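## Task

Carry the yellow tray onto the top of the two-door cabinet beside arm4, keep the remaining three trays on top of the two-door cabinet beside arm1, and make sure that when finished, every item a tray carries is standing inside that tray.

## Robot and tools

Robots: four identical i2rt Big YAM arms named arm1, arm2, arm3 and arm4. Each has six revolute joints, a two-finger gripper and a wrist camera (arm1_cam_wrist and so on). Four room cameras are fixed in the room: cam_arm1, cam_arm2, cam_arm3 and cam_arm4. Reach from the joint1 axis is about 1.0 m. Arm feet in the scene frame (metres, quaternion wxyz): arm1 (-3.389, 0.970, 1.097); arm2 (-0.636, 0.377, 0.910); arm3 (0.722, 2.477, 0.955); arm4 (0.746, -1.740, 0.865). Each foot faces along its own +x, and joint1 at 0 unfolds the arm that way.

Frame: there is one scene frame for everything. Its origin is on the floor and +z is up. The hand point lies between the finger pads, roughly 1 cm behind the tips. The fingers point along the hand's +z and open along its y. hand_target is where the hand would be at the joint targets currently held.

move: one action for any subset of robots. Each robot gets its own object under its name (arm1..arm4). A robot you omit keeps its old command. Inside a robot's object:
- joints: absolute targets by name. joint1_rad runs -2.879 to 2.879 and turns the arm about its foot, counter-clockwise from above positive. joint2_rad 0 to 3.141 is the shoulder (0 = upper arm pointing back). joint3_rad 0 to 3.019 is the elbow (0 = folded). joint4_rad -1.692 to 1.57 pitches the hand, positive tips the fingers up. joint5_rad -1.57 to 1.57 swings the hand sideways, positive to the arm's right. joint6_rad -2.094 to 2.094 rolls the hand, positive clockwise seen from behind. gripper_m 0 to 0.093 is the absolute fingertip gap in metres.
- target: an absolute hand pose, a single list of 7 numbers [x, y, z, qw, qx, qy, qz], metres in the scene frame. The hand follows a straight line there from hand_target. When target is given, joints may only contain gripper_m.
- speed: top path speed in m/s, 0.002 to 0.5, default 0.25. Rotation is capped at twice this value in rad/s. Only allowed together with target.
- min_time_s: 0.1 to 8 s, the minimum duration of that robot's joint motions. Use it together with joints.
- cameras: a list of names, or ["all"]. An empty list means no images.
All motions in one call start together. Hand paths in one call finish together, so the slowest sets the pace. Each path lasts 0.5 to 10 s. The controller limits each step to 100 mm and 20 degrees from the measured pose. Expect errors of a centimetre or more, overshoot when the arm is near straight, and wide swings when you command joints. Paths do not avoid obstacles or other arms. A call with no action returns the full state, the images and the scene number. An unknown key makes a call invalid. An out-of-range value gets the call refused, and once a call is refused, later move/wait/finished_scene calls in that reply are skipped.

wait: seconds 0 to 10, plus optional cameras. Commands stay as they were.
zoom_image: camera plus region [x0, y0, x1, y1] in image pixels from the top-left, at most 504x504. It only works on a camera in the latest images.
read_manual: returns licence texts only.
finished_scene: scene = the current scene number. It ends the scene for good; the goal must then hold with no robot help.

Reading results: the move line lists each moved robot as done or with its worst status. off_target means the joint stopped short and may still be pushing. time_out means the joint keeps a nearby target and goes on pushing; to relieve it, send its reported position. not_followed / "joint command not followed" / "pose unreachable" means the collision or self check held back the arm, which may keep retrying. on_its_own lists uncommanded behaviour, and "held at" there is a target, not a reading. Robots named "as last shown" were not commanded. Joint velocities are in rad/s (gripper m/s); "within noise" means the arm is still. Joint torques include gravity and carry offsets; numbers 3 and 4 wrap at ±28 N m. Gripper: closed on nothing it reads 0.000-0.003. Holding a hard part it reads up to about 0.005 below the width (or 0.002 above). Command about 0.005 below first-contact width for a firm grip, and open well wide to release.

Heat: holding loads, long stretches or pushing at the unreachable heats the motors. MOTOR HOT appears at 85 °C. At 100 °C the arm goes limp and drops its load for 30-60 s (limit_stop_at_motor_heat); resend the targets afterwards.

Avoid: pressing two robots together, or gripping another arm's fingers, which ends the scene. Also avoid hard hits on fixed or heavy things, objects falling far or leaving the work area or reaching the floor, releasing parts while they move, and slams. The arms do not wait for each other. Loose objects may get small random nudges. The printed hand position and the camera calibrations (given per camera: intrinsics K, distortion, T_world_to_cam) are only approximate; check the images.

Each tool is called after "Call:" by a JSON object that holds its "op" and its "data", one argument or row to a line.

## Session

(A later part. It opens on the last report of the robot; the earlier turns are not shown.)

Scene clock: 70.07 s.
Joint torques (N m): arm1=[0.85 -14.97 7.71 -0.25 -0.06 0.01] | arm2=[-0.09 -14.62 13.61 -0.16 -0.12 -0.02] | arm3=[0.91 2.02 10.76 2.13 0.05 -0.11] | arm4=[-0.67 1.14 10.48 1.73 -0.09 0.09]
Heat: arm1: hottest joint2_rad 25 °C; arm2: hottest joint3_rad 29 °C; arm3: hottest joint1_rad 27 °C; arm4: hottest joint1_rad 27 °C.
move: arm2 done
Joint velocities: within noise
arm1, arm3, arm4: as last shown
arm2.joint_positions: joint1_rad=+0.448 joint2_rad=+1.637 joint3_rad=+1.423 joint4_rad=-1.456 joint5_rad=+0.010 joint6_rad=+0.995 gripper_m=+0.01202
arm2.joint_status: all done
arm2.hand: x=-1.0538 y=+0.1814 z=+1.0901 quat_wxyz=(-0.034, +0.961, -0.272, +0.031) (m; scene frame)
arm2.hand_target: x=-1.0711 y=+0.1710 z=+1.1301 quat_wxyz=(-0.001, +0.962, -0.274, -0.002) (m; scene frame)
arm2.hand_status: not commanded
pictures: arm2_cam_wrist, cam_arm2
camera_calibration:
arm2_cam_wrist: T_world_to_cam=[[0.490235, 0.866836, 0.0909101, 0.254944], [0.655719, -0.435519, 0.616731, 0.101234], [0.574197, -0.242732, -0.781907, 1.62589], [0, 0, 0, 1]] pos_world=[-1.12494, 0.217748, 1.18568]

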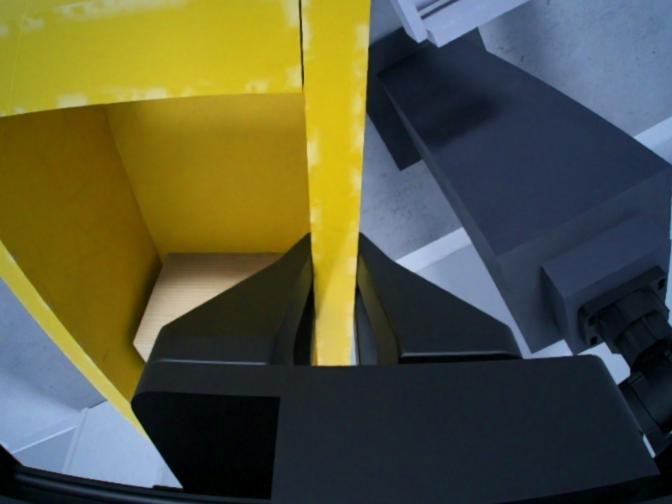

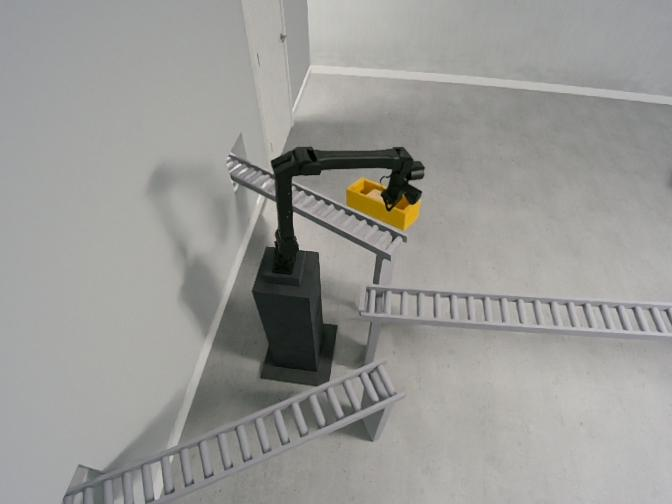

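Call:
{"op": "move", "data": {
  "arm2": {"target":[-1.025,0.027,0.90,0,0.9627,-0.2706,0],"speed":0.25},
  "cameras": ["arm2_cam_wrist","cam_arm2"]
}}

Call:
{"op": "zoom_image", "data": {
  "camera": "cam_arm2",
  "region": [300, 160, 440, 300]
}}

Scene clock: 74.33 s.
Joint torques (N m): arm1=[0.85 -14.97 7.72 -0.25 -0.07 0.02] | arm2=[-0.38 -17.38 7.17 0.66 -0.2 -0.03] | arm3=[0.97 1.96 10.77 2.11 0.04 -0.11] | arm4=[-0.67 1.14 10.5 1.73 -0.09 0.09]
Heat: arm1: hottest joint2_rad 25 °C; arm2: hottest joint3_rad 29 °C; arm3: hottest joint1_rad 27 °C; arm4: hottest joint4_rad 27 °C.
move: arm2 off_target
Joint velocities: within noise
arm1, arm3, arm4: as last shown
arm2.joint_positions: joint1_rad=+0.740 joint2_rad=+1.957 joint3_rad=+1.281 joint4_rad=-0.952 joint5_rad=+0.007 joint6_rad=+1.274 gripper_m=+0.01202
arm2.joint_status: not commanded
arm2.hand: x=-1.0163 y=+0.0361 z=+0.8831 quat_wxyz=(-0.023, +0.964, -0.266, +0.009) (m; scene frame)
arm2.hand_target: x=-1.0248 y=+0.0273 z=+0.9001 quat_wxyz=(+0.000, +0.963, -0.271, +0.000) (m; scene frame)
arm2.hand_status: off_target (0.021 m and 2.9 deg from the pose sent, 0.247 m and 5.2 deg at the start)
pictures: arm2_cam_wrist, cam_arm2
camera_calibration:
arm2_cam_wrist: T_world_to_cam=[[0.48233, 0.873899, 0.060476, 0.399929], [0.689604, -0.421371, 0.588976, 0.199402], [0.540189, -0.242376, -0.805885, 1.39389], [0, 0, 0, 1]] pos_world=[-1.08337, 0.0723703, 0.981686]

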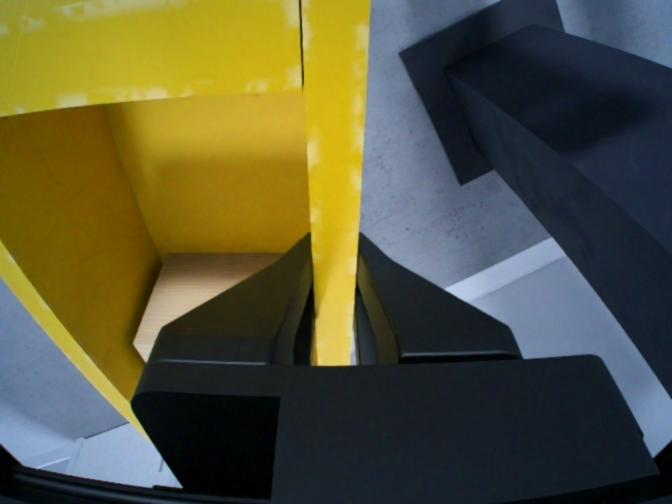

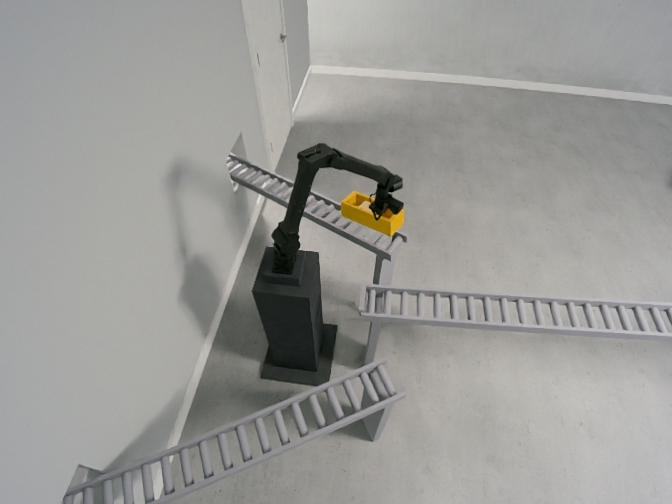

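Scaled by 3.600 from the camera's 672x504 image, which has a finer 960x720 frame.

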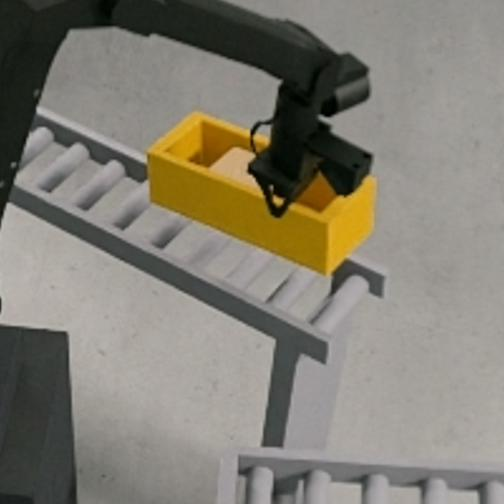

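Call:
{"op": "move", "data": {
  "arm2": {"target":[-1.019,0.030,0.805,0,0.9627,-0.2706,0],"speed":0.15},
  "cameras": ["arm2_cam_wrist","cam_arm2"]
}}

Call:
{"op": "zoom_image", "data": {
  "camera": "cam_arm2",
  "region": [300, 160, 440, 300]
}}

Call:
{"op": "zoom_image", "data": {
  "camera": "arm2_cam_wrist",
  "region": [200, 0, 480, 260]
}}

Scene clock: 76.37 s.
Joint torques (N m): arm1=[0.85 -15.03 7.72 -0.24 -0.06 0.01] | arm2=[-0.03 -17.67 5.91 0.68 -0.21 -0.03] | arm3=[0.85 1.96 10.76 2.13 0.05 -0.12] | arm4=[-0.67 1.14 10.48 1.73 -0.09 0.08]
Heat: arm1: hottest joint2_rad 25 °C; arm2: hottest joint3_rad 29 °C; arm3: hottest joint1_rad 27 °C; arm4: hottest joint4_rad 27 °C.
move: arm2 off_target
Joint velocities: within noise
arm1, arm3, arm4: as last shown
arm2.joint_positions: joint1_rad=+0.740 joint2_rad=+2.110 joint3_rad=+1.221 joint4_rad=-0.736 joint5_rad=+0.007 joint6_rad=+1.278 gripper_m=+0.01202
arm2.joint_status: not commanded
arm2.hand: x=-1.0101 y=+0.0420 z=+0.7903 quat_wxyz=(-0.022, +0.963, -0.268, +0.009) (m; scene frame)
arm2.hand_target: x=-1.0188 y=+0.0302 z=+0.8051 quat_wxyz=(+0.000, +0.963, -0.271, +0.000) (m; scene frame)
arm2.hand_status: off_target (0.021 m and 2.7 deg from the pose sent, 0.078 m and 2.9 deg at the start)
pictures: arm2_cam_wrist, cam_arm2
camera_calibration:
arm2_cam_wrist: T_world_to_cam=[[0.486141, 0.871951, 0.0580383, 0.403243], [0.689099, -0.423343, 0.588152, 0.252613], [0.53741, -0.245931, -0.806665, 1.31512], [0, 0, 0, 1]] pos_world=[-1.07687, 0.0787621, 0.888881]

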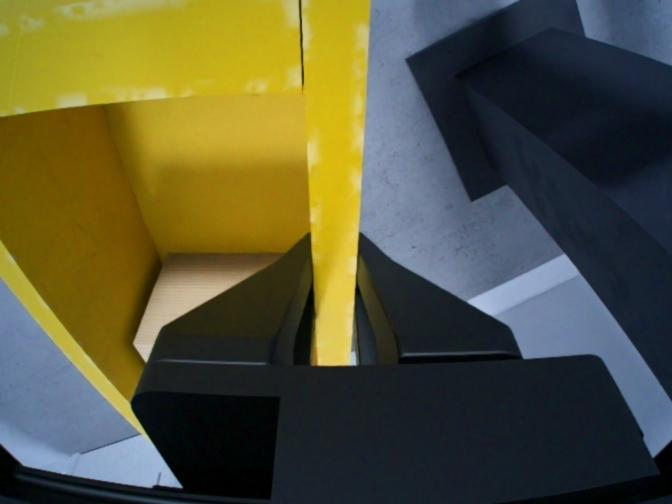

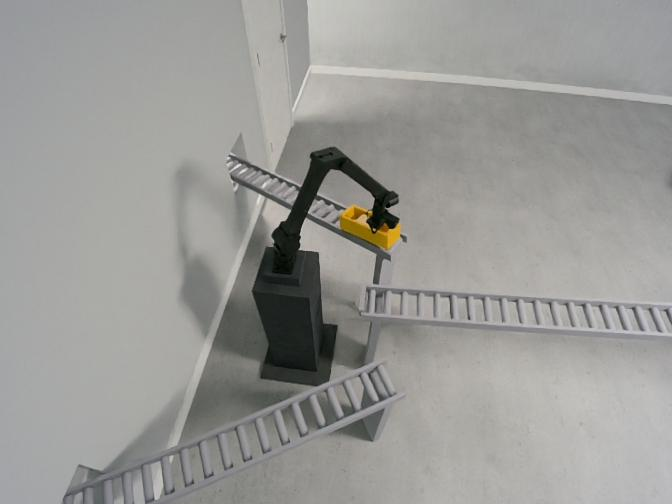

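Scaled by 3.600 from the camera's 672x504 image, which has a finer 960x720 frame.

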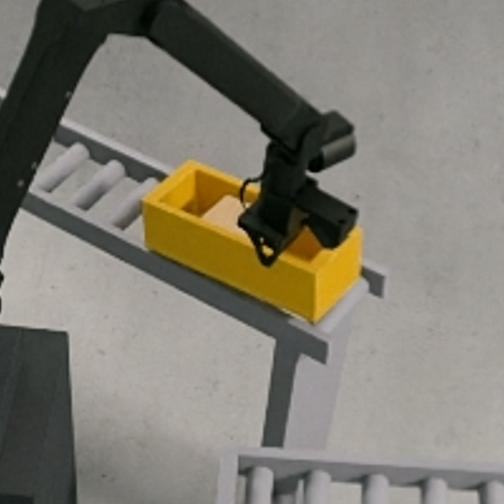

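Scaled by 1.800 from the camera's 672x504 image, which has a finer 960x720 frame.

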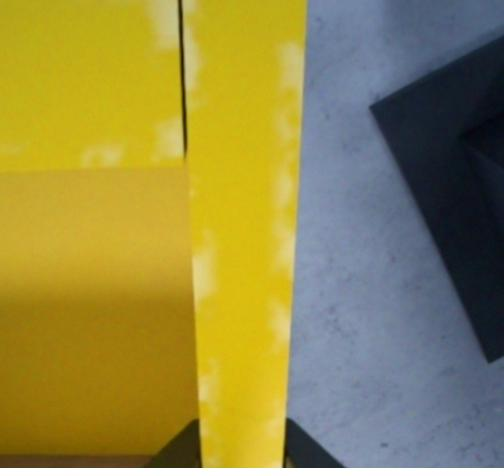

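Call:
{"op": "move", "data": {
  "arm2": {"target":[-1.037,0.002,0.83,0,0.9627,-0.2706,0],"speed":0.15},
  "cameras": ["arm2_cam_wrist","cam_arm2"]
}}

Call:
{"op": "zoom_image", "data": {
  "camera": "cam_arm2",
  "region": [300, 160, 440, 300]
}}

Scene clock: 78.47 s.
Joint torques (N m): arm1=[0.85 -14.97 7.71 -0.25 -0.06 0.01] | arm2=[0.26 -17.49 9.78 -0.02 -0.22 -0.03] | arm3=[0.85 1.85 10.8 2.17 0.04 -0.12] | arm4=[-0.67 1.14 10.48 1.73 -0.09 0.09]
Heat: arm1: hottest joint2_rad 25 °C; arm2: hottest joint3_rad 29 °C; arm3: hottest joint1_rad 27 °C; arm4: hottest joint4_rad 27 °C.
move: arm2 off_target
Joint velocities: within noise
arm1, arm3, arm4: as last shown
arm2.joint_positions: joint1_rad=+0.751 joint2_rad=+2.110 joint3_rad=+1.283 joint4_rad=-0.822 joint5_rad=+0.007 joint6_rad=+1.295 gripper_m=+0.01202
arm2.joint_status: not commanded
arm2.hand: x=-1.0151 y=+0.0298 z=+0.8062 quat_wxyz=(-0.032, +0.962, -0.271, +0.014) (m; scene frame)
arm2.hand_target: x=-1.0358 y=+0.0032 z=+0.8312 quat_wxyz=(+0.000, +0.963, -0.270, +0.000) (m; scene frame)
arm2.hand_status: off_target (0.043 m and 4.1 deg from the pose sent, 0.062 m and 2.7 deg at the start)
pictures: arm2_cam_wrist, cam_arm2
camera_calibration:
arm2_cam_wrist: T_world_to_cam=[[0.489982, 0.867998, 0.0806037, 0.401249], [0.676817, -0.437068, 0.59236, 0.226057], [0.549397, -0.235692, -0.801631, 1.33538], [0, 0, 0, 1]] pos_world=[-1.08326, 0.0652565, 0.904229]

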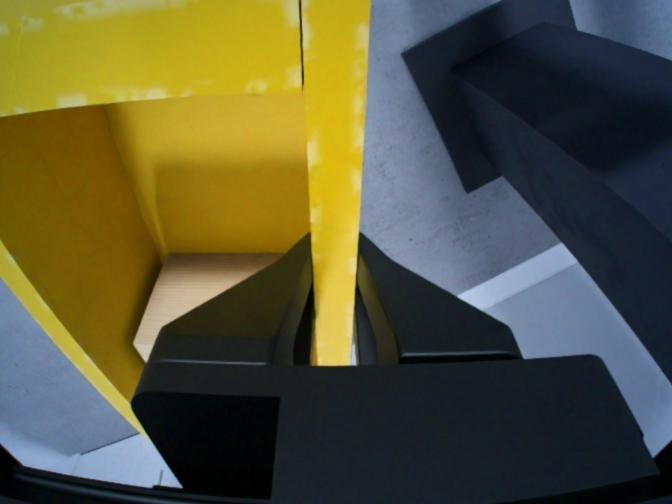

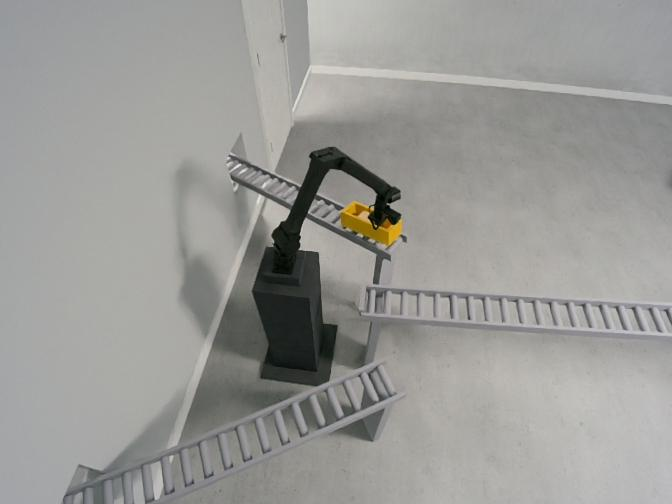

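Scaled by 3.600 from the camera's 672x504 image, which has a finer 960x720 frame.

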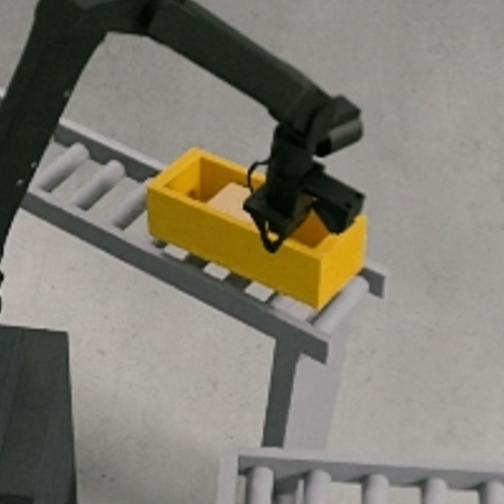

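Call:
{"op": "move", "data": {
  "arm2": {"target":[-1.047,-0.020,0.835,0,0.9627,-0.2706,0],"speed":0.15},
  "cameras": ["arm2_cam_wrist","cam_arm2"]
}}

Call:
{"op": "zoom_image", "data": {
  "camera": "cam_arm2",
  "region": [300, 160, 440, 300]
}}

Scene clock: 80.13 s.
Joint torques (N m): arm1=[0.85 -14.97 7.71 -0.25 -0.07 0.01] | arm2=[0.15 -17.9 10.47 -0.02 -0.22 -0.02] | arm3=[0.79 1.9 10.76 2.19 0.05 -0.11] | arm4=[-0.73 1.14 10.48 1.73 -0.09 0.09]
Heat: arm1: hottest joint2_rad 25 °C; arm2: hottest joint3_rad 29 °C; arm3: hottest joint3_rad 28 °C; arm4: hottest joint4_rad 27 °C.
move: arm2 off_target
Joint velocities: within noise
arm1, arm3, arm4: as last shown
arm2.joint_positions: joint1_rad=+0.768 joint2_rad=+2.141 joint3_rad=+1.359 joint4_rad=-0.870 joint5_rad=+0.007 joint6_rad=+1.311 gripper_m=+0.01202
arm2.joint_status: not commanded
arm2.hand: x=-1.0240 y=+0.0091 z=+0.8104 quat_wxyz=(-0.034, +0.962, -0.270, +0.014) (m; scene frame)
arm2.hand_target: x=-1.0455 y=-0.0186 z=+0.8364 quat_wxyz=(+0.000, +0.963, -0.270, +0.000) (m; scene frame)
arm2.hand_status: off_target (0.044 m and 4.2 deg from the pose sent, 0.066 m and 4.1 deg at the start)
pictures: arm2_cam_wrist, cam_arm2
camera_calibration:
arm2_cam_wrist: T_world_to_cam=[[0.488613, 0.868507, 0.0833821, 0.419582], [0.676849, -0.437616, 0.591918, 0.220841], [0.550575, -0.232782, -0.801673, 1.34], [0, 0, 0, 1]] pos_world=[-1.09226, 0.0441599, 0.908534]

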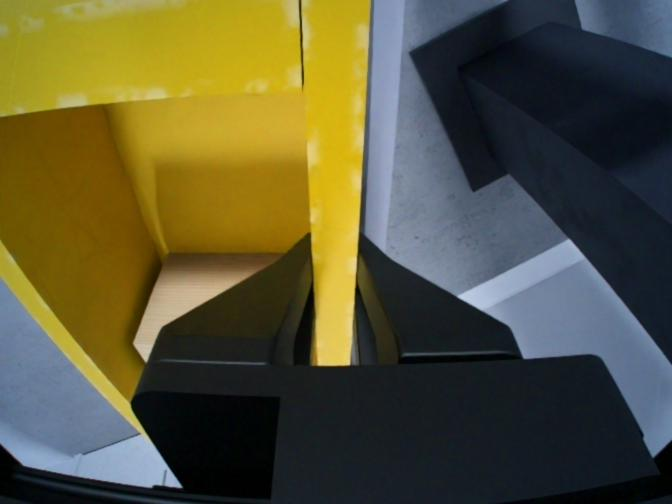

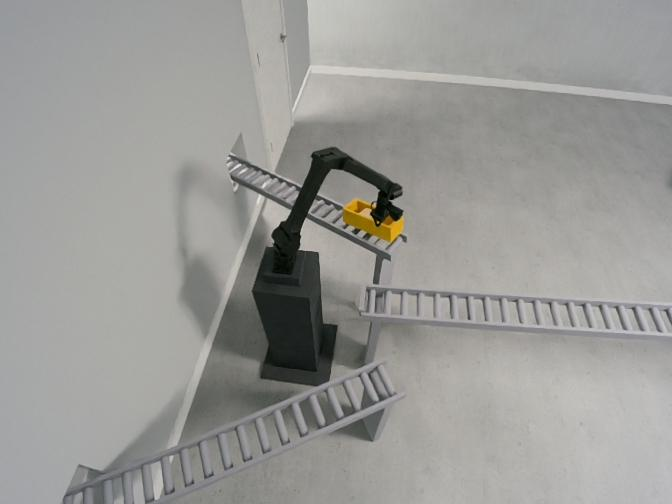

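Scaled by 3.600 from the camera's 672x504 image, which has a finer 960x720 frame.

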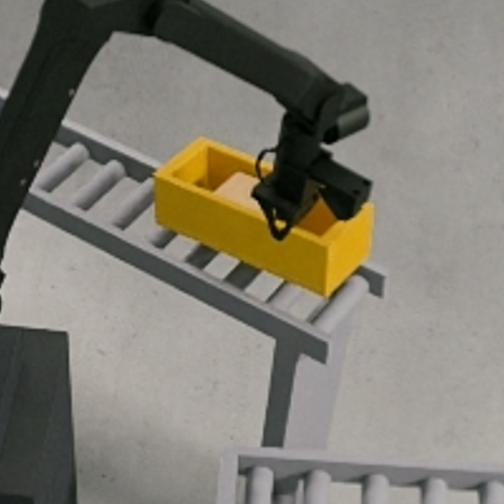

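Call:
{"op": "move", "data": {
  "arm2": {"target":[-1.050,-0.031,0.835,0,0.9627,-0.2706,0],"speed":0.15}
}}

Call:
{"op": "move", "data": {
  "arm2": {"target":[-1.048,-0.024,0.785,0,0.9627,-0.2706,0],"speed":0.1},
  "cameras": ["arm2_cam_wrist","cam_arm2"]
}}

Call:
{"op": "zoom_image", "data": {
  "camera": "cam_arm2",
  "region": [300, 160, 440, 300]
}}

Scene clock: 81.73 s.
Joint torques (N m): arm1=[0.85 -14.97 7.72 -0.25 -0.07 0.01] | arm2=[0.26 -17.73 10.8 -0.09 -0.23 -0.02] | arm3=[0.85 1.9 10.73 2.18 0.04 -0.12] | arm4=[-0.67 1.08 10.48 1.72 -0.09 0.08]
Heat: arm1: hottest joint2_rad 25 °C; arm2: hottest joint3_rad 29 °C; arm3: hottest joint3_rad 28 °C; arm4: hottest joint4_rad 27 °C.
move: arm2 off_target
Joint velocities: within noise
arm1, arm3, arm4: as last shown
arm2.joint_positions: joint1_rad=+0.776 joint2_rad=+2.158 joint3_rad=+1.392 joint4_rad=-0.886 joint5_rad=+0.007 joint6_rad=+1.320 gripper_m=+0.01202
arm2.joint_status: not commanded
arm2.hand: x=-1.0274 y=-0.0002 z=+0.8104 quat_wxyz=(-0.034, +0.962, -0.271, +0.014) (m; scene frame)
arm2.hand_target: x=-1.0483 y=-0.0295 z=+0.8365 quat_wxyz=(+0.000, +0.963, -0.270, +0.000) (m; scene frame)
arm2.hand_status: off_target (0.045 m and 4.3 deg from the pose sent, 0.054 m and 4.2 deg at the start)
pictures: none

Scene clock: 82.83 s.
Joint torques (N m): arm1=[0.85 -14.97 7.71 -0.25 -0.07 0.01] | arm2=[-0.15 -16.85 8.72 0.84 0.23 -0.01] | arm3=[0.91 1.85 10.76 2.17 0.04 -0.13] | arm4=[-0.73 1.14 10.48 1.73 -0.09 0.09]
Heat: arm1: hottest joint2_rad 25 °C; arm2: hottest joint3_rad 29 °C; arm3: hottest joint3_rad 28 °C; arm4: hottest joint4_rad 27 °C.
move: arm2 off_target
Joint velocities: within noise
arm1, arm3, arm4: as last shown
arm2.joint_positions: joint1_rad=+0.776 joint2_rad=+2.217 joint3_rad=+1.392 joint4_rad=-0.806 joint5_rad=-0.007 joint6_rad=+1.314 gripper_m=+0.01202
arm2.joint_status: not commanded
arm2.hand: x=-1.0297 y=-0.0056 z=+0.7782 quat_wxyz=(-0.021, +0.963, -0.268, +0.015) (m; scene frame)
arm2.hand_target: x=-1.0473 y=-0.0234 z=+0.7858 quat_wxyz=(+0.000, +0.963, -0.271, +0.000) (m; scene frame)
arm2.hand_status: off_target (0.027 m and 3.0 deg from the pose sent, 0.040 m and 4.2 deg at the start)
pictures: arm2_cam_wrist, cam_arm2
camera_calibration:
arm2_cam_wrist: T_world_to_cam=[[0.485694, 0.872096, 0.0595746, 0.453343], [0.6821, -0.420737, 0.598097, 0.238225], [0.546663, -0.249856, -0.799207, 1.3079], [0, 0, 0, 1]] pos_world=[-1.09766, 0.0316602, 0.875797]

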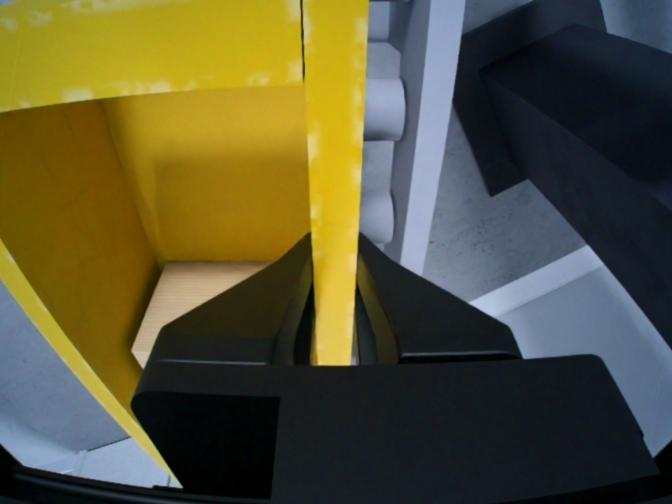

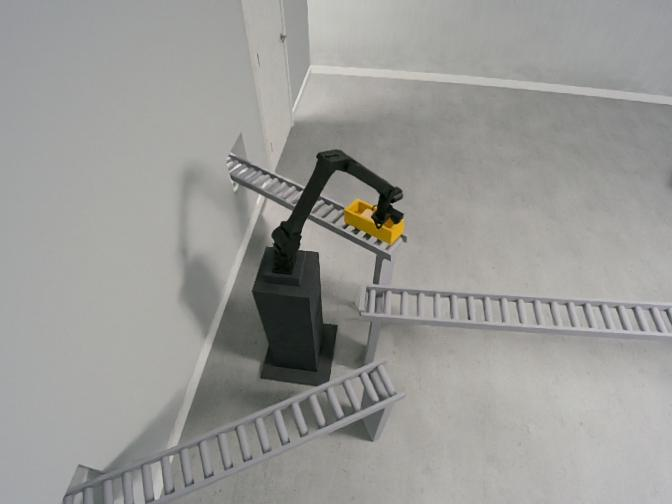

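Scaled by 3.600 from the camera's 672x504 image, which has a finer 960x720 frame.

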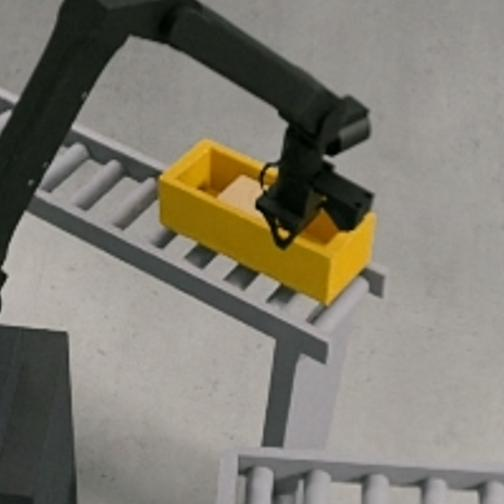

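Call:
{"op": "move", "data": {
  "arm2": {"target":[-1.040,-0.006,0.822,0,0.9627,-0.2706,0],"speed":0.15}
}}

Call:
{"op": "move", "data": {
  "arm2": {"target":[-1.036,-0.006,0.770,0,0.9627,-0.2706,0],"speed":0.1},
  "cameras": ["arm2_cam_wrist","cam_arm2"]
}}

Call:
{"op": "zoom_image", "data": {
  "camera": "cam_arm2",
  "region": [300, 160, 440, 300]
}}

Scene clock: 84.27 s.
Joint torques (N m): arm1=[0.79 -14.97 7.72 -0.25 -0.07 0.01] | arm2=[-0.91 -21.13 5.97 0.03 -0.11 -0.15] | arm3=[0.97 1.79 10.78 2.15 0.05 -0.12] | arm4=[-0.73 1.14 10.48 1.73 -0.09 0.09]
Heat: arm1: hottest joint2_rad 25 °C; arm2: hottest joint2_rad 29 °C; arm3: hottest joint3_rad 28 °C; arm4: hottest joint4_rad 27 °C.
move: arm2 off_target
Joint velocities: within noise
arm1.joint_positions: joint1_rad=+1.733 joint2_rad=+2.017 joint3_rad=+1.335 joint4_rad=-0.897 joint5_rad=+0.005 joint6_rad=-1.542 gripper_m=+0.03395
arm1.joint_status: not commanded
arm1.hand: x=-3.3758 y=+0.4286 z=+1.0593 quat_wxyz=(+0.001, +0.002, +1.000, -0.004) (m; scene frame)
arm1.hand_target: x=-3.3701 y=+0.4301 z=+1.0599 quat_wxyz=(+0.000, +0.000, +1.000, +0.000) (m; scene frame)
arm1.hand_status: not commanded
arm2.joint_positions: joint1_rad=+0.772 joint2_rad=+2.182 joint3_rad=+1.369 joint4_rad=-0.818 joint5_rad=+0.004 joint6_rad=+1.312 gripper_m=+0.01202
arm2.joint_status: not commanded
arm2.hand: x=-1.0278 y=+0.0017 z=+0.7909 quat_wxyz=(-0.024, +0.963, -0.269, +0.010) (m; scene frame)
arm2.hand_target: x=-1.0396 y=-0.0057 z=+0.8213 quat_wxyz=(+0.000, +0.963, -0.270, +0.000) (m; scene frame)
arm2.hand_status: off_target (0.034 m and 3.0 deg from the pose sent, 0.045 m and 3.0 deg at the start)
arm3.joint_positions: joint1_rad=-0.869 joint2_rad=+0.639 joint3_rad=+1.368 joint4_rad=-1.495 joint5_rad=-0.125 joint6_rad=+0.677 gripper_m=+0.09396
arm3.joint_status: not commanded
arm3.hand: x=+0.9311 y=+2.4316 z=+1.4532 quat_wxyz=(-0.381, -0.410, -0.818, -0.131) (m; scene frame)
arm3.hand_target: x=+0.9299 y=+2.4320 z=+1.4659 quat_wxyz=(-0.395, -0.406, -0.813, -0.133) (m; scene frame)
arm3.hand_status: not commanded
arm4.joint_positions: joint1_rad=+0.612 joint2_rad=+0.648 joint3_rad=+1.318 joint4_rad=-1.473 joint5_rad=-0.255 joint6_rad=+0.101 gripper_m=+0.09396
arm4.joint_status: not commanded
arm4.hand: x=+0.9680 y=-1.6808 z=+1.3424 quat_wxyz=(-0.361, +0.036, -0.919, -0.153) (m; scene frame)
arm4.hand_target: x=+0.9670 y=-1.6810 z=+1.3518 quat_wxyz=(-0.372, +0.038, -0.915, -0.153) (m; scene frame)
arm4.hand_status: not commanded
pictures: none

Scene clock: 85.37 s.
Joint torques (N m): arm1=[0.85 -15.03 7.72 -0.24 -0.07 0.01] | arm2=[-0.44 -16.79 5.68 0.9 0.23 -0.09] | arm3=[0.91 1.9 10.78 2.17 0.05 -0.12] | arm4=[-0.67 1.14 10.5 1.73 -0.09 0.08]
Heat: arm1: hottest joint2_rad 25 °C; arm2: hottest joint2_rad 29 °C; arm3: hottest joint3_rad 28 °C; arm4: hottest joint4_rad 27 °C.
move: arm2 done
Joint velocities: within noise
arm1, arm3, arm4: as last shown
arm2.joint_positions: joint1_rad=+0.772 joint2_rad=+2.211 joint3_rad=+1.361 joint4_rad=-0.739 joint5_rad=-0.006 joint6_rad=+1.310 gripper_m=+0.01202
arm2.joint_status: not commanded
arm2.hand: x=-1.0323 y=-0.0048 z=+0.7726 quat_wxyz=(-0.004, +0.963, -0.269, +0.004) (m; scene frame)
arm2.hand_target: x=-1.0360 y=-0.0059 z=+0.7700 quat_wxyz=(+0.000, +0.963, -0.271, +0.000) (m; scene frame)
arm2.hand_status: done (0.005 m and 0.7 deg from the pose sent, 0.024 m and 3.1 deg at the start)
pictures: arm2_cam_wrist, cam_arm2
camera_calibration:
arm2_cam_wrist: T_world_to_cam=[[0.487107, 0.873097, 0.020682, 0.485696], [0.699492, -0.404212, 0.589341, 0.2684], [0.522912, -0.272605, -0.80762, 1.28691], [0, 0, 0, 1]] pos_world=[-1.09727, 0.03525, 0.871113]

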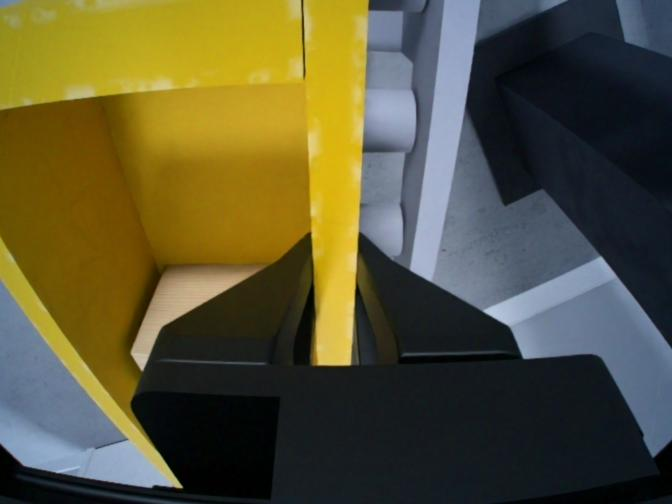

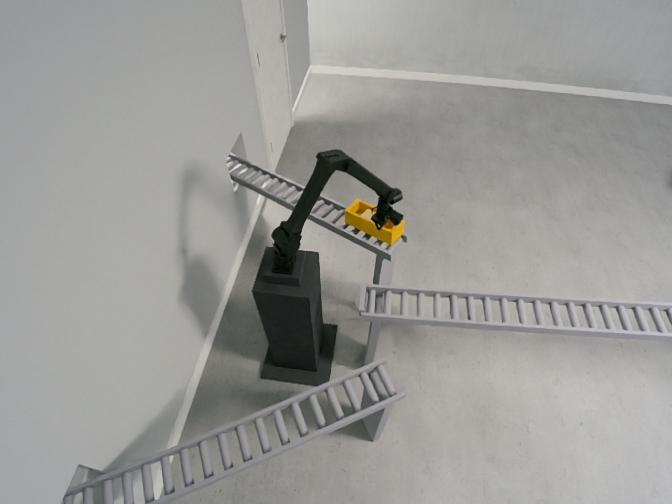

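Scaled by 3.600 from the camera's 672x504 image, which has a finer 960x720 frame.

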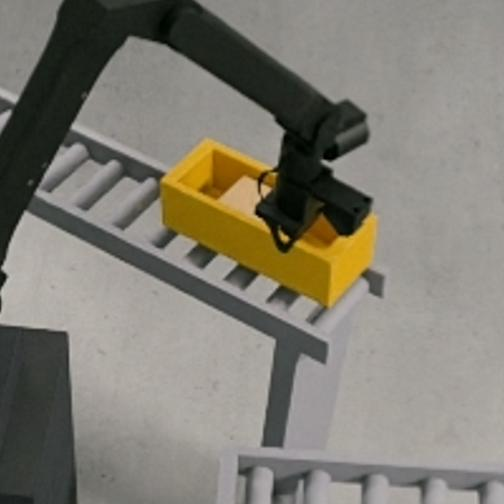

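Call:
{"op": "move", "data": {
  "arm2": {"target":[-1.032,0.006,0.83,0,0.9627,-0.2706,0],"speed":0.15}
}}

Call:
{"op": "move", "data": {
  "arm2": {"target":[-1.032,0.007,0.765,0,0.9627,-0.2706,0],"speed":0.1},
  "cameras": ["arm2_cam_wrist","cam_arm2"]
}}

Call:
{"op": "zoom_image", "data": {
  "camera": "cam_arm2",
  "region": [300, 160, 440, 300]
}}

Scene clock: 87.13 s.
Joint torques (N m): arm1=[0.79 -15.03 7.72 -0.24 -0.06 0.01] | arm2=[-0.91 -20.07 6.26 0.05 -0.11 -0.19] | arm3=[0.79 1.85 10.78 2.17 0.05 -0.12] | arm4=[-0.73 1.14 10.48 1.73 -0.09 0.09]
Heat: arm1: hottest joint2_rad 25 °C; arm2: hottest joint2_rad 29 °C; arm3: hottest joint3_rad 28 °C; arm4: hottest joint4_rad 27 °C.
move: arm2 off_target
Joint velocities: within noise
arm1, arm3, arm4: as last shown
arm2.joint_positions: joint1_rad=+0.767 joint2_rad=+2.134 joint3_rad=+1.316 joint4_rad=-0.811 joint5_rad=+0.004 joint6_rad=+1.311 gripper_m=+0.01202
arm2.joint_status: not commanded
arm2.hand: x=-1.0195 y=+0.0136 z=+0.8022 quat_wxyz=(-0.024, +0.962, -0.271, +0.010) (m; scene frame)
arm2.hand_target: x=-1.0317 y=+0.0064 z=+0.8295 quat_wxyz=(+0.000, +0.963, -0.271, +0.000) (m; scene frame)
arm2.hand_status: off_target (0.031 m and 2.9 deg from the pose sent, 0.058 m and 0.7 deg at the start)
pictures: none

Scene clock: 88.40 s.
Joint torques (N m): arm1=[0.85 -14.97 7.72 -0.24 -0.07 0.01] | arm2=[-0.79 -17.44 5.57 0.73 0.12 -0.12] | arm3=[0.85 1.85 10.76 2.1 0.04 -0.12] | arm4=[-0.73 1.14 10.48 1.73 -0.09 0.09]
Heat: arm1: hottest joint2_rad 25 °C; arm2: hottest joint2_rad 29 °C; arm3: hottest joint3_rad 28 °C; arm4: hottest joint4_rad 27 °C.
move: arm2 done
Joint velocities: within noise
arm1, arm3, arm4: as last shown
arm2.joint_positions: joint1_rad=+0.763 joint2_rad=+2.215 joint3_rad=+1.316 joint4_rad=-0.704 joint5_rad=-0.003 joint6_rad=+1.303 gripper_m=+0.01202
arm2.joint_status: not commanded
arm2.hand: x=-1.0240 y=+0.0106 z=+0.7597 quat_wxyz=(-0.011, +0.963, -0.269, +0.006) (m; scene frame)
arm2.hand_target: x=-1.0320 y=+0.0072 z=+0.7651 quat_wxyz=(+0.000, +0.963, -0.271, +0.000) (m; scene frame)
arm2.hand_status: done (0.010 m and 1.4 deg from the pose sent, 0.040 m and 2.9 deg at the start)
pictures: arm2_cam_wrist, cam_arm2
camera_calibration:
arm2_cam_wrist: T_world_to_cam=[[0.487851, 0.872239, 0.034646, 0.458776], [0.694573, -0.41191, 0.58983, 0.271078], [0.528744, -0.263685, -0.806784, 1.28166], [0, 0, 0, 1]] pos_world=[-1.08977, 0.0494524, 0.85824]

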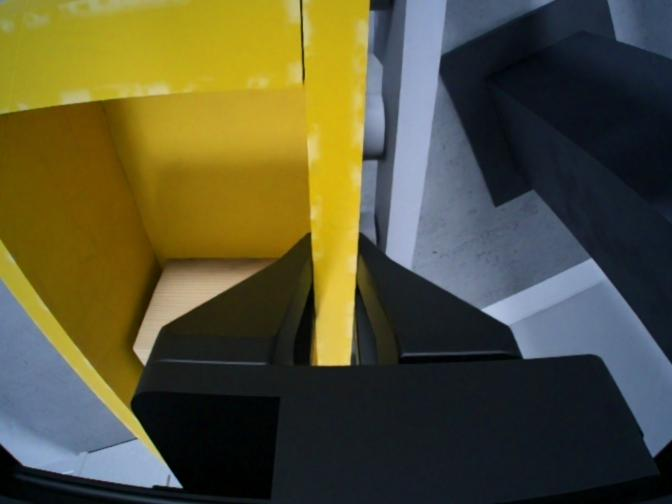

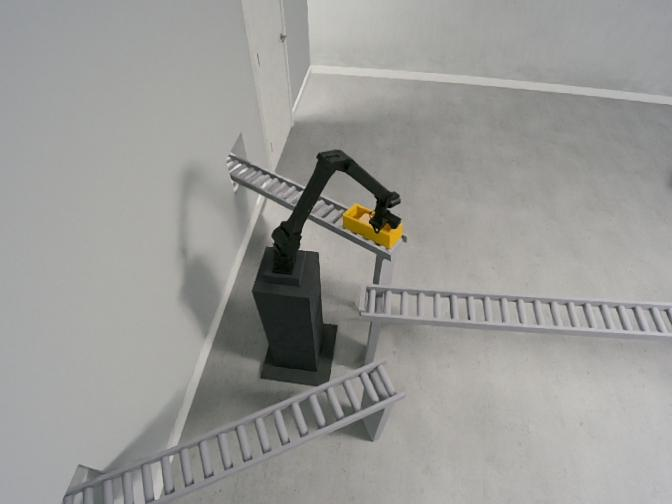

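Scaled by 3.600 from the camera's 672x504 image, which has a finer 960x720 frame.

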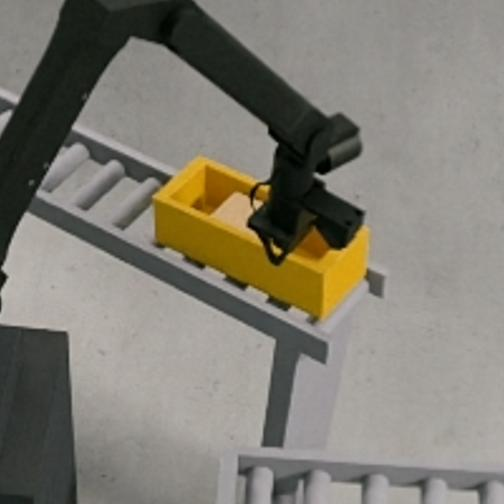

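Call:
{"op": "move", "data": {
  "arm2": {"joints":{"gripper_m":0.034}}
}}

Call:
{"op": "move", "data": {
  "arm2": {"target":[-1.03,0.01,0.93,0,0.9627,-0.2706,0],"speed":0.3},
  "arm4": {"joints":{"joint1_rad":1.6,"joint2_rad":1.6,"joint3_rad":1.4,"joint4_rad":-1.35,"joint5_rad":0,"joint6_rad":-1.57},"min_time_s":3.0},
  "cameras": ["cam_arm2","arm4_cam_wrist"]
}}

Scene clock: 89.87 s.
Joint torques (N m): arm1=[0.85 -15.03 7.71 -0.25 -0.07 0.02] | arm2=[-0.67 -17.49 5.6 0.68 0.12 -0.11] | arm3=[0.85 1.9 10.73 2.14 0.05 -0.11] | arm4=[-0.73 1.14 10.48 1.73 -0.09 0.09]
Heat: arm1: hottest joint2_rad 25 °C; arm2: hottest joint2_rad 29 °C; arm3: hottest joint3_rad 28 °C; arm4: hottest joint4_rad 27 °C.
move: arm2 done
Joint velocities: within noise
arm1, arm3, arm4: as last shown
arm2.joint_positions: joint1_rad=+0.763 joint2_rad=+2.215 joint3_rad=+1.316 joint4_rad=-0.702 joint5_rad=-0.003 joint6_rad=+1.303 gripper_m=+0.03388
arm2.joint_status: all done
arm2.hand: x=-1.0244 y=+0.0102 z=+0.7597 quat_wxyz=(-0.010, +0.963, -0.269, +0.006) (m; scene frame)
arm2.hand_target: x=-1.0320 y=+0.0072 z=+0.7651 quat_wxyz=(+0.000, +0.963, -0.271, +0.000) (m; scene frame)
arm2.hand_status: not commanded
pictures: none

Scene clock: 93.67 s.
Joint torques (N m): arm1=[0.79 -14.97 7.71 -0.24 -0.07 0.01] | arm2=[-0.85 -15.5 10.18 0.01 0.23 -0.14] | arm3=[0.91 1.96 10.8 2.14 0.05 -0.11] | arm4=[-0.09 -12.04 13.15 0.51 0.04 0.02]
Heat: arm1: hottest joint2_rad 26 °C; arm2: hottest joint2_rad 29 °C; arm3: hottest joint3_rad 28 °C; arm4: hottest joint3_rad 27 °C.
move: arm2 off_target; arm4 done
Joint velocities: within noise
arm1, arm3: as last shown
arm2.joint_positions: joint1_rad=+0.763 joint2_rad=+1.918 joint3_rad=+1.320 joint4_rad=-1.021 joint5_rad=-0.006 joint6_rad=+1.302 gripper_m=+0.03396
arm2.joint_status: not commanded
arm2.hand: x=-1.0120 y=+0.0210 z=+0.9145 quat_wxyz=(-0.017, +0.963, -0.269, +0.012) (m; scene frame)
arm2.hand_target: x=-1.0294 y=+0.0107 z=+0.9303 quat_wxyz=(+0.000, +0.963, -0.271, +0.000) (m; scene frame)
arm2.hand_status: off_target (0.026 m and 2.3 deg from the pose sent, 0.170 m and 1.3 deg at the start)
arm4.joint_positions: joint1_rad=+1.593 joint2_rad=+1.593 joint3_rad=+1.357 joint4_rad=-1.359 joint5_rad=-0.003 joint6_rad=-1.560 gripper_m=+0.09398
arm4.joint_status: all done
arm4.hand: x=+0.9723 y=-1.3367 z=+1.0385 quat_wxyz=(+0.009, +0.966, -0.259, -0.002) (m; scene frame)
arm4.hand_target: x=+0.9778 y=-1.3206 z=+1.0513 quat_wxyz=(-0.013, +0.968, -0.250, +0.004) (m; scene frame)
arm4.hand_status: not commanded
pictures: arm4_cam_wrist, cam_arm2
camera_calibration:
arm4_cam_wrist: T_world_to_cam=[[0.502521, 0.864401, -0.0168588, 0.683753], [0.703698, -0.397612, 0.588825, -1.82452], [0.502277, -0.30776, -0.808085, 0.06482], [0, 0, 0, 1]] pos_world=[0.907755, -1.29654, 1.13823]

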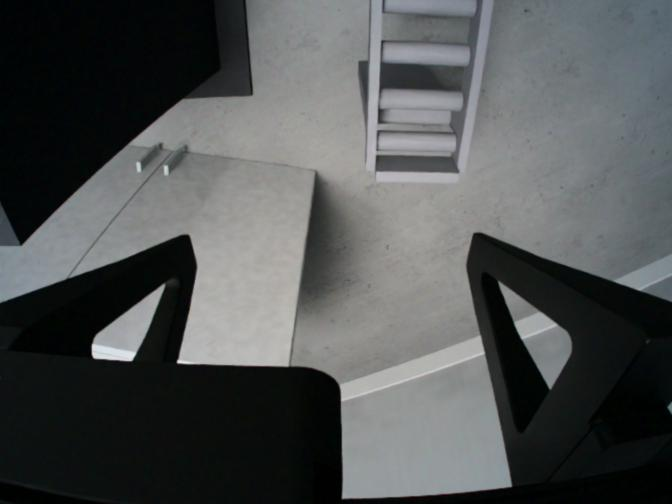

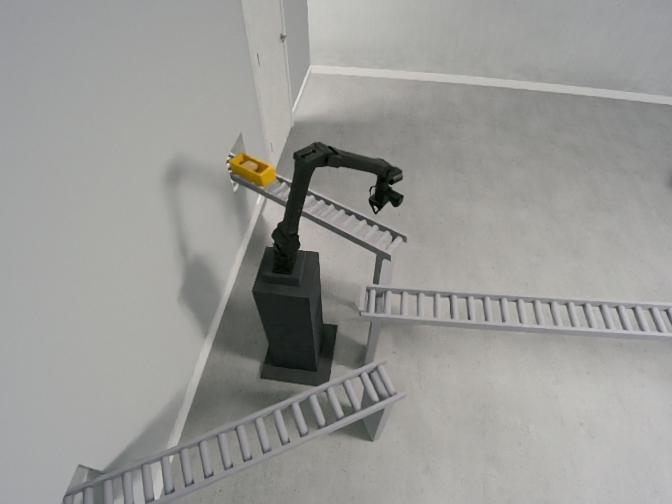

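Call:
{"op": "move", "data": {
  "arm4": {"target":[0.985,-1.20,0.78,0,0.966,-0.259,0],"speed":0.25,"joints":{"gripper_m":0.045}},
  "cameras": ["cam_arm4","arm4_cam_wrist"]
}}

Call:
{"op": "wait", "data": {
  "seconds": 6,
  "cameras": ["cam_arm4","arm4_cam_wrist"]
}}

Scene clock: 96.63 s.
Joint torques (N m): arm1=[0.79 -14.97 7.71 -0.25 -0.06 0.01] | arm2=[-0.91 -15.44 10.18 0.01 0.23 -0.14] | arm3=[0.85 1.73 10.8 2.09 0.06 -0.13] | arm4=[0.44 -17.14 10.33 0.44 -0.09 0.22]
Heat: arm1: hottest joint2_rad 26 °C; arm2: hottest joint2_rad 29 °C; arm3: hottest joint3_rad 28 °C; arm4: hottest joint3_rad 27 °C.
move: arm4 off_target
Joint velocities: within noise
arm1, arm2, arm3: as last shown
arm4.joint_positions: joint1_rad=+1.675 joint2_rad=+2.169 joint3_rad=+1.465 joint4_rad=-0.899 joint5_rad=-0.002 joint6_rad=-1.474 gripper_m=+0.04509
arm4.joint_status: all done
arm4.hand: x=+0.9859 y=-1.2178 z=+0.7782 quat_wxyz=(+0.013, +0.965, -0.261, -0.002) (m; scene frame)
arm4.hand_target: x=+0.9846 y=-1.2005 z=+0.7802 quat_wxyz=(+0.000, +0.966, -0.259, +0.000) (m; scene frame)
arm4.hand_status: off_target (0.018 m and 1.6 deg from the pose sent, 0.293 m and 1.0 deg at the start)
pictures: arm4_cam_wrist, cam_arm4
camera_calibration:
arm4_cam_wrist: T_world_to_cam=[[0.505816, 0.862248, -0.0260239, 0.571118], [0.703191, -0.39466, 0.591411, -1.63153], [0.499672, -0.317445, -0.80595, -0.126607], [0, 0, 0, 1]] pos_world=[0.921657, -1.17653, 0.877727]

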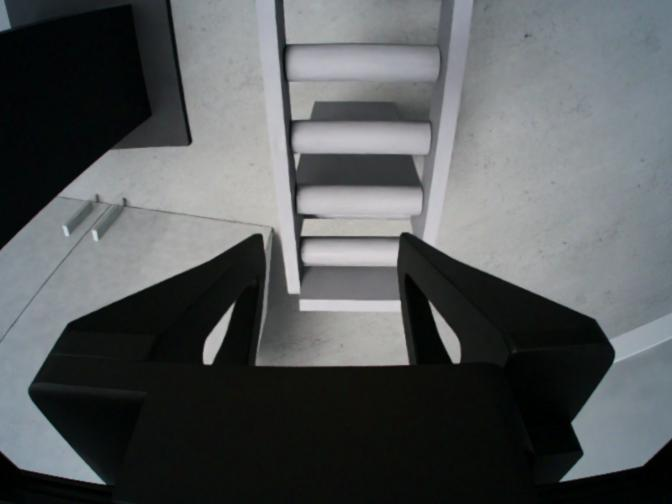

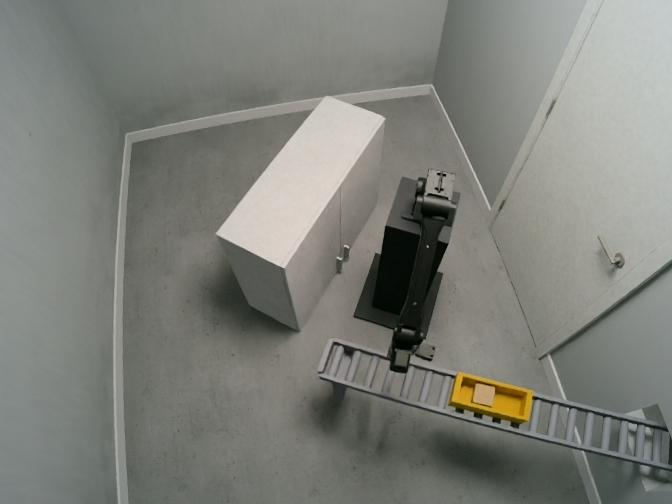

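Scene clock: 102.63 s.
Joint torques (N m): arm1=[0.79 -14.97 7.72 -0.25 -0.07 0.01] | arm2=[-0.85 -15.44 10.18 -0.01 0.23 -0.14] | arm3=[0.97 1.96 10.73 2.14 0.05 -0.12] | arm4=[0.5 -17.26 10.29 0.44 -0.08 0.21]
Heat: arm1: hottest joint2_rad 26 °C; arm2: hottest joint2_rad 30 °C; arm3: hottest joint3_rad 28 °C; arm4: hottest joint3_rad 27 °C.
Joint velocities: within noise
arm1.joint_positions: joint1_rad=+1.733 joint2_rad=+2.017 joint3_rad=+1.335 joint4_rad=-0.897 joint5_rad=+0.005 joint6_rad=-1.542 gripper_m=+0.03395
arm1.joint_status: not commanded
arm1.hand: x=-3.3758 y=+0.4286 z=+1.0593 quat_wxyz=(+0.001, +0.002, +1.000, -0.004) (m; scene frame)
arm1.hand_target: x=-3.3701 y=+0.4301 z=+1.0599 quat_wxyz=(+0.000, +0.000, +1.000, +0.000) (m; scene frame)
arm1.hand_status: not commanded
arm2.joint_positions: joint1_rad=+0.763 joint2_rad=+1.918 joint3_rad=+1.320 joint4_rad=-1.021 joint5_rad=-0.006 joint6_rad=+1.302 gripper_m=+0.03396
arm2.joint_status: not commanded
arm2.hand: x=-1.0120 y=+0.0210 z=+0.9145 quat_wxyz=(-0.017, +0.963, -0.269, +0.012) (m; scene frame)
arm2.hand_target: x=-1.0294 y=+0.0107 z=+0.9303 quat_wxyz=(+0.000, +0.963, -0.271, +0.000) (m; scene frame)
arm2.hand_status: not commanded
arm3.joint_positions: joint1_rad=-0.869 joint2_rad=+0.639 joint3_rad=+1.368 joint4_rad=-1.495 joint5_rad=-0.125 joint6_rad=+0.677 gripper_m=+0.09396
arm3.joint_status: not commanded
arm3.hand: x=+0.9311 y=+2.4316 z=+1.4532 quat_wxyz=(-0.381, -0.410, -0.818, -0.131) (m; scene frame)
arm3.hand_target: x=+0.9299 y=+2.4320 z=+1.4659 quat_wxyz=(-0.395, -0.406, -0.813, -0.133) (m; scene frame)
arm3.hand_status: not commanded
arm4.joint_positions: joint1_rad=+1.675 joint2_rad=+2.169 joint3_rad=+1.465 joint4_rad=-0.899 joint5_rad=-0.002 joint6_rad=-1.474 gripper_m=+0.04509
arm4.joint_status: all done
arm4.hand: x=+0.9859 y=-1.2178 z=+0.7782 quat_wxyz=(+0.013, +0.965, -0.261, -0.002) (m; scene frame)
arm4.hand_target: x=+0.9846 y=-1.2005 z=+0.7802 quat_wxyz=(+0.000, +0.966, -0.259, +0.000) (m; scene frame)
arm4.hand_status: off_target (0.018 m and 1.6 deg from the pose sent, 0.293 m and 1.0 deg at the start)
wait: 6.00 s; at rest by 0.27 s
pictures: arm4_cam_wrist, cam_arm4
camera_calibration:
arm4_cam_wrist: T_world_to_cam=[[0.505816, 0.862248, -0.0260239, 0.571118], [0.703191, -0.39466, 0.591411, -1.63153], [0.499672, -0.317445, -0.80595, -0.126607], [0, 0, 0, 1]] pos_world=[0.921657, -1.17653, 0.877727]

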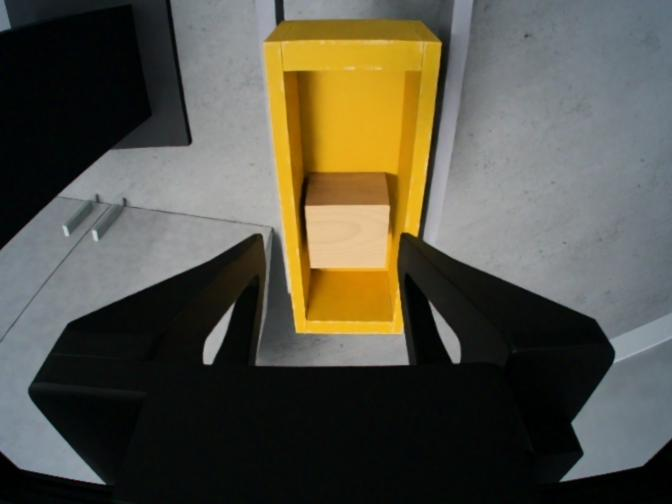

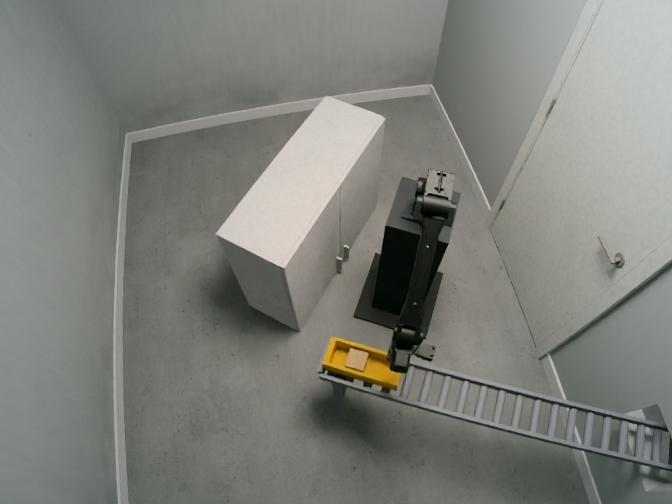

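Call:
{"op": "move", "data": {
  "arm4": {"target":[0.994,-1.240,0.70,0,0.966,-0.259,0],"speed":0.2},
  "cameras": ["arm4_cam_wrist"]
}}

Scene clock: 105.03 s.
Joint torques (N m): arm1=[0.79 -15.03 7.72 -0.25 -0.07 0.01] | arm2=[-0.91 -15.44 10.17 0.03 0.23 -0.14] | arm3=[0.79 1.85 10.8 2.18 0.05 -0.12] | arm4=[-2.43 -17.44 6.72 0.57 -0.06 0.02]
Heat: arm1: hottest joint2_rad 26 °C; arm2: hottest joint2_rad 30 °C; arm3: hottest joint3_rad 28 °C; arm4: hottest joint3_rad 27 °C.
move: arm4 done
Joint velocities: within noise
arm1, arm2, arm3: as last shown
arm4.joint_positions: joint1_rad=+1.660 joint2_rad=+2.263 joint3_rad=+1.375 joint4_rad=-0.697 joint5_rad=-0.002 joint6_rad=-1.497 gripper_m=+0.04509
arm4.joint_status: not commanded
arm4.hand: x=+0.9849 y=-1.2401 z=+0.7026 quat_wxyz=(+0.004, +0.966, -0.257, -0.001) (m; scene frame)
arm4.hand_target: x=+0.9939 y=-1.2401 z=+0.7001 quat_wxyz=(+0.000, +0.966, -0.259, +0.000) (m; scene frame)
arm4.hand_status: done (0.009 m and 0.6 deg from the pose sent, 0.082 m and 1.6 deg at the start)
pictures: arm4_cam_wrist
camera_calibration:
arm4_cam_wrist: T_world_to_cam=[[0.498981, 0.866577, -0.00780616, 0.588083], [0.702088, -0.398954, 0.589837, -1.59804], [0.508025, -0.299798, -0.807484, -0.179371], [0, 0, 0, 1]] pos_world=[0.91965, -1.20094, 0.802337]

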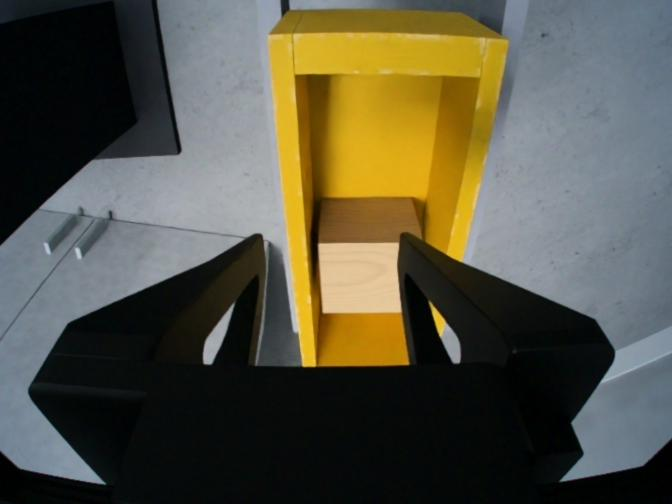

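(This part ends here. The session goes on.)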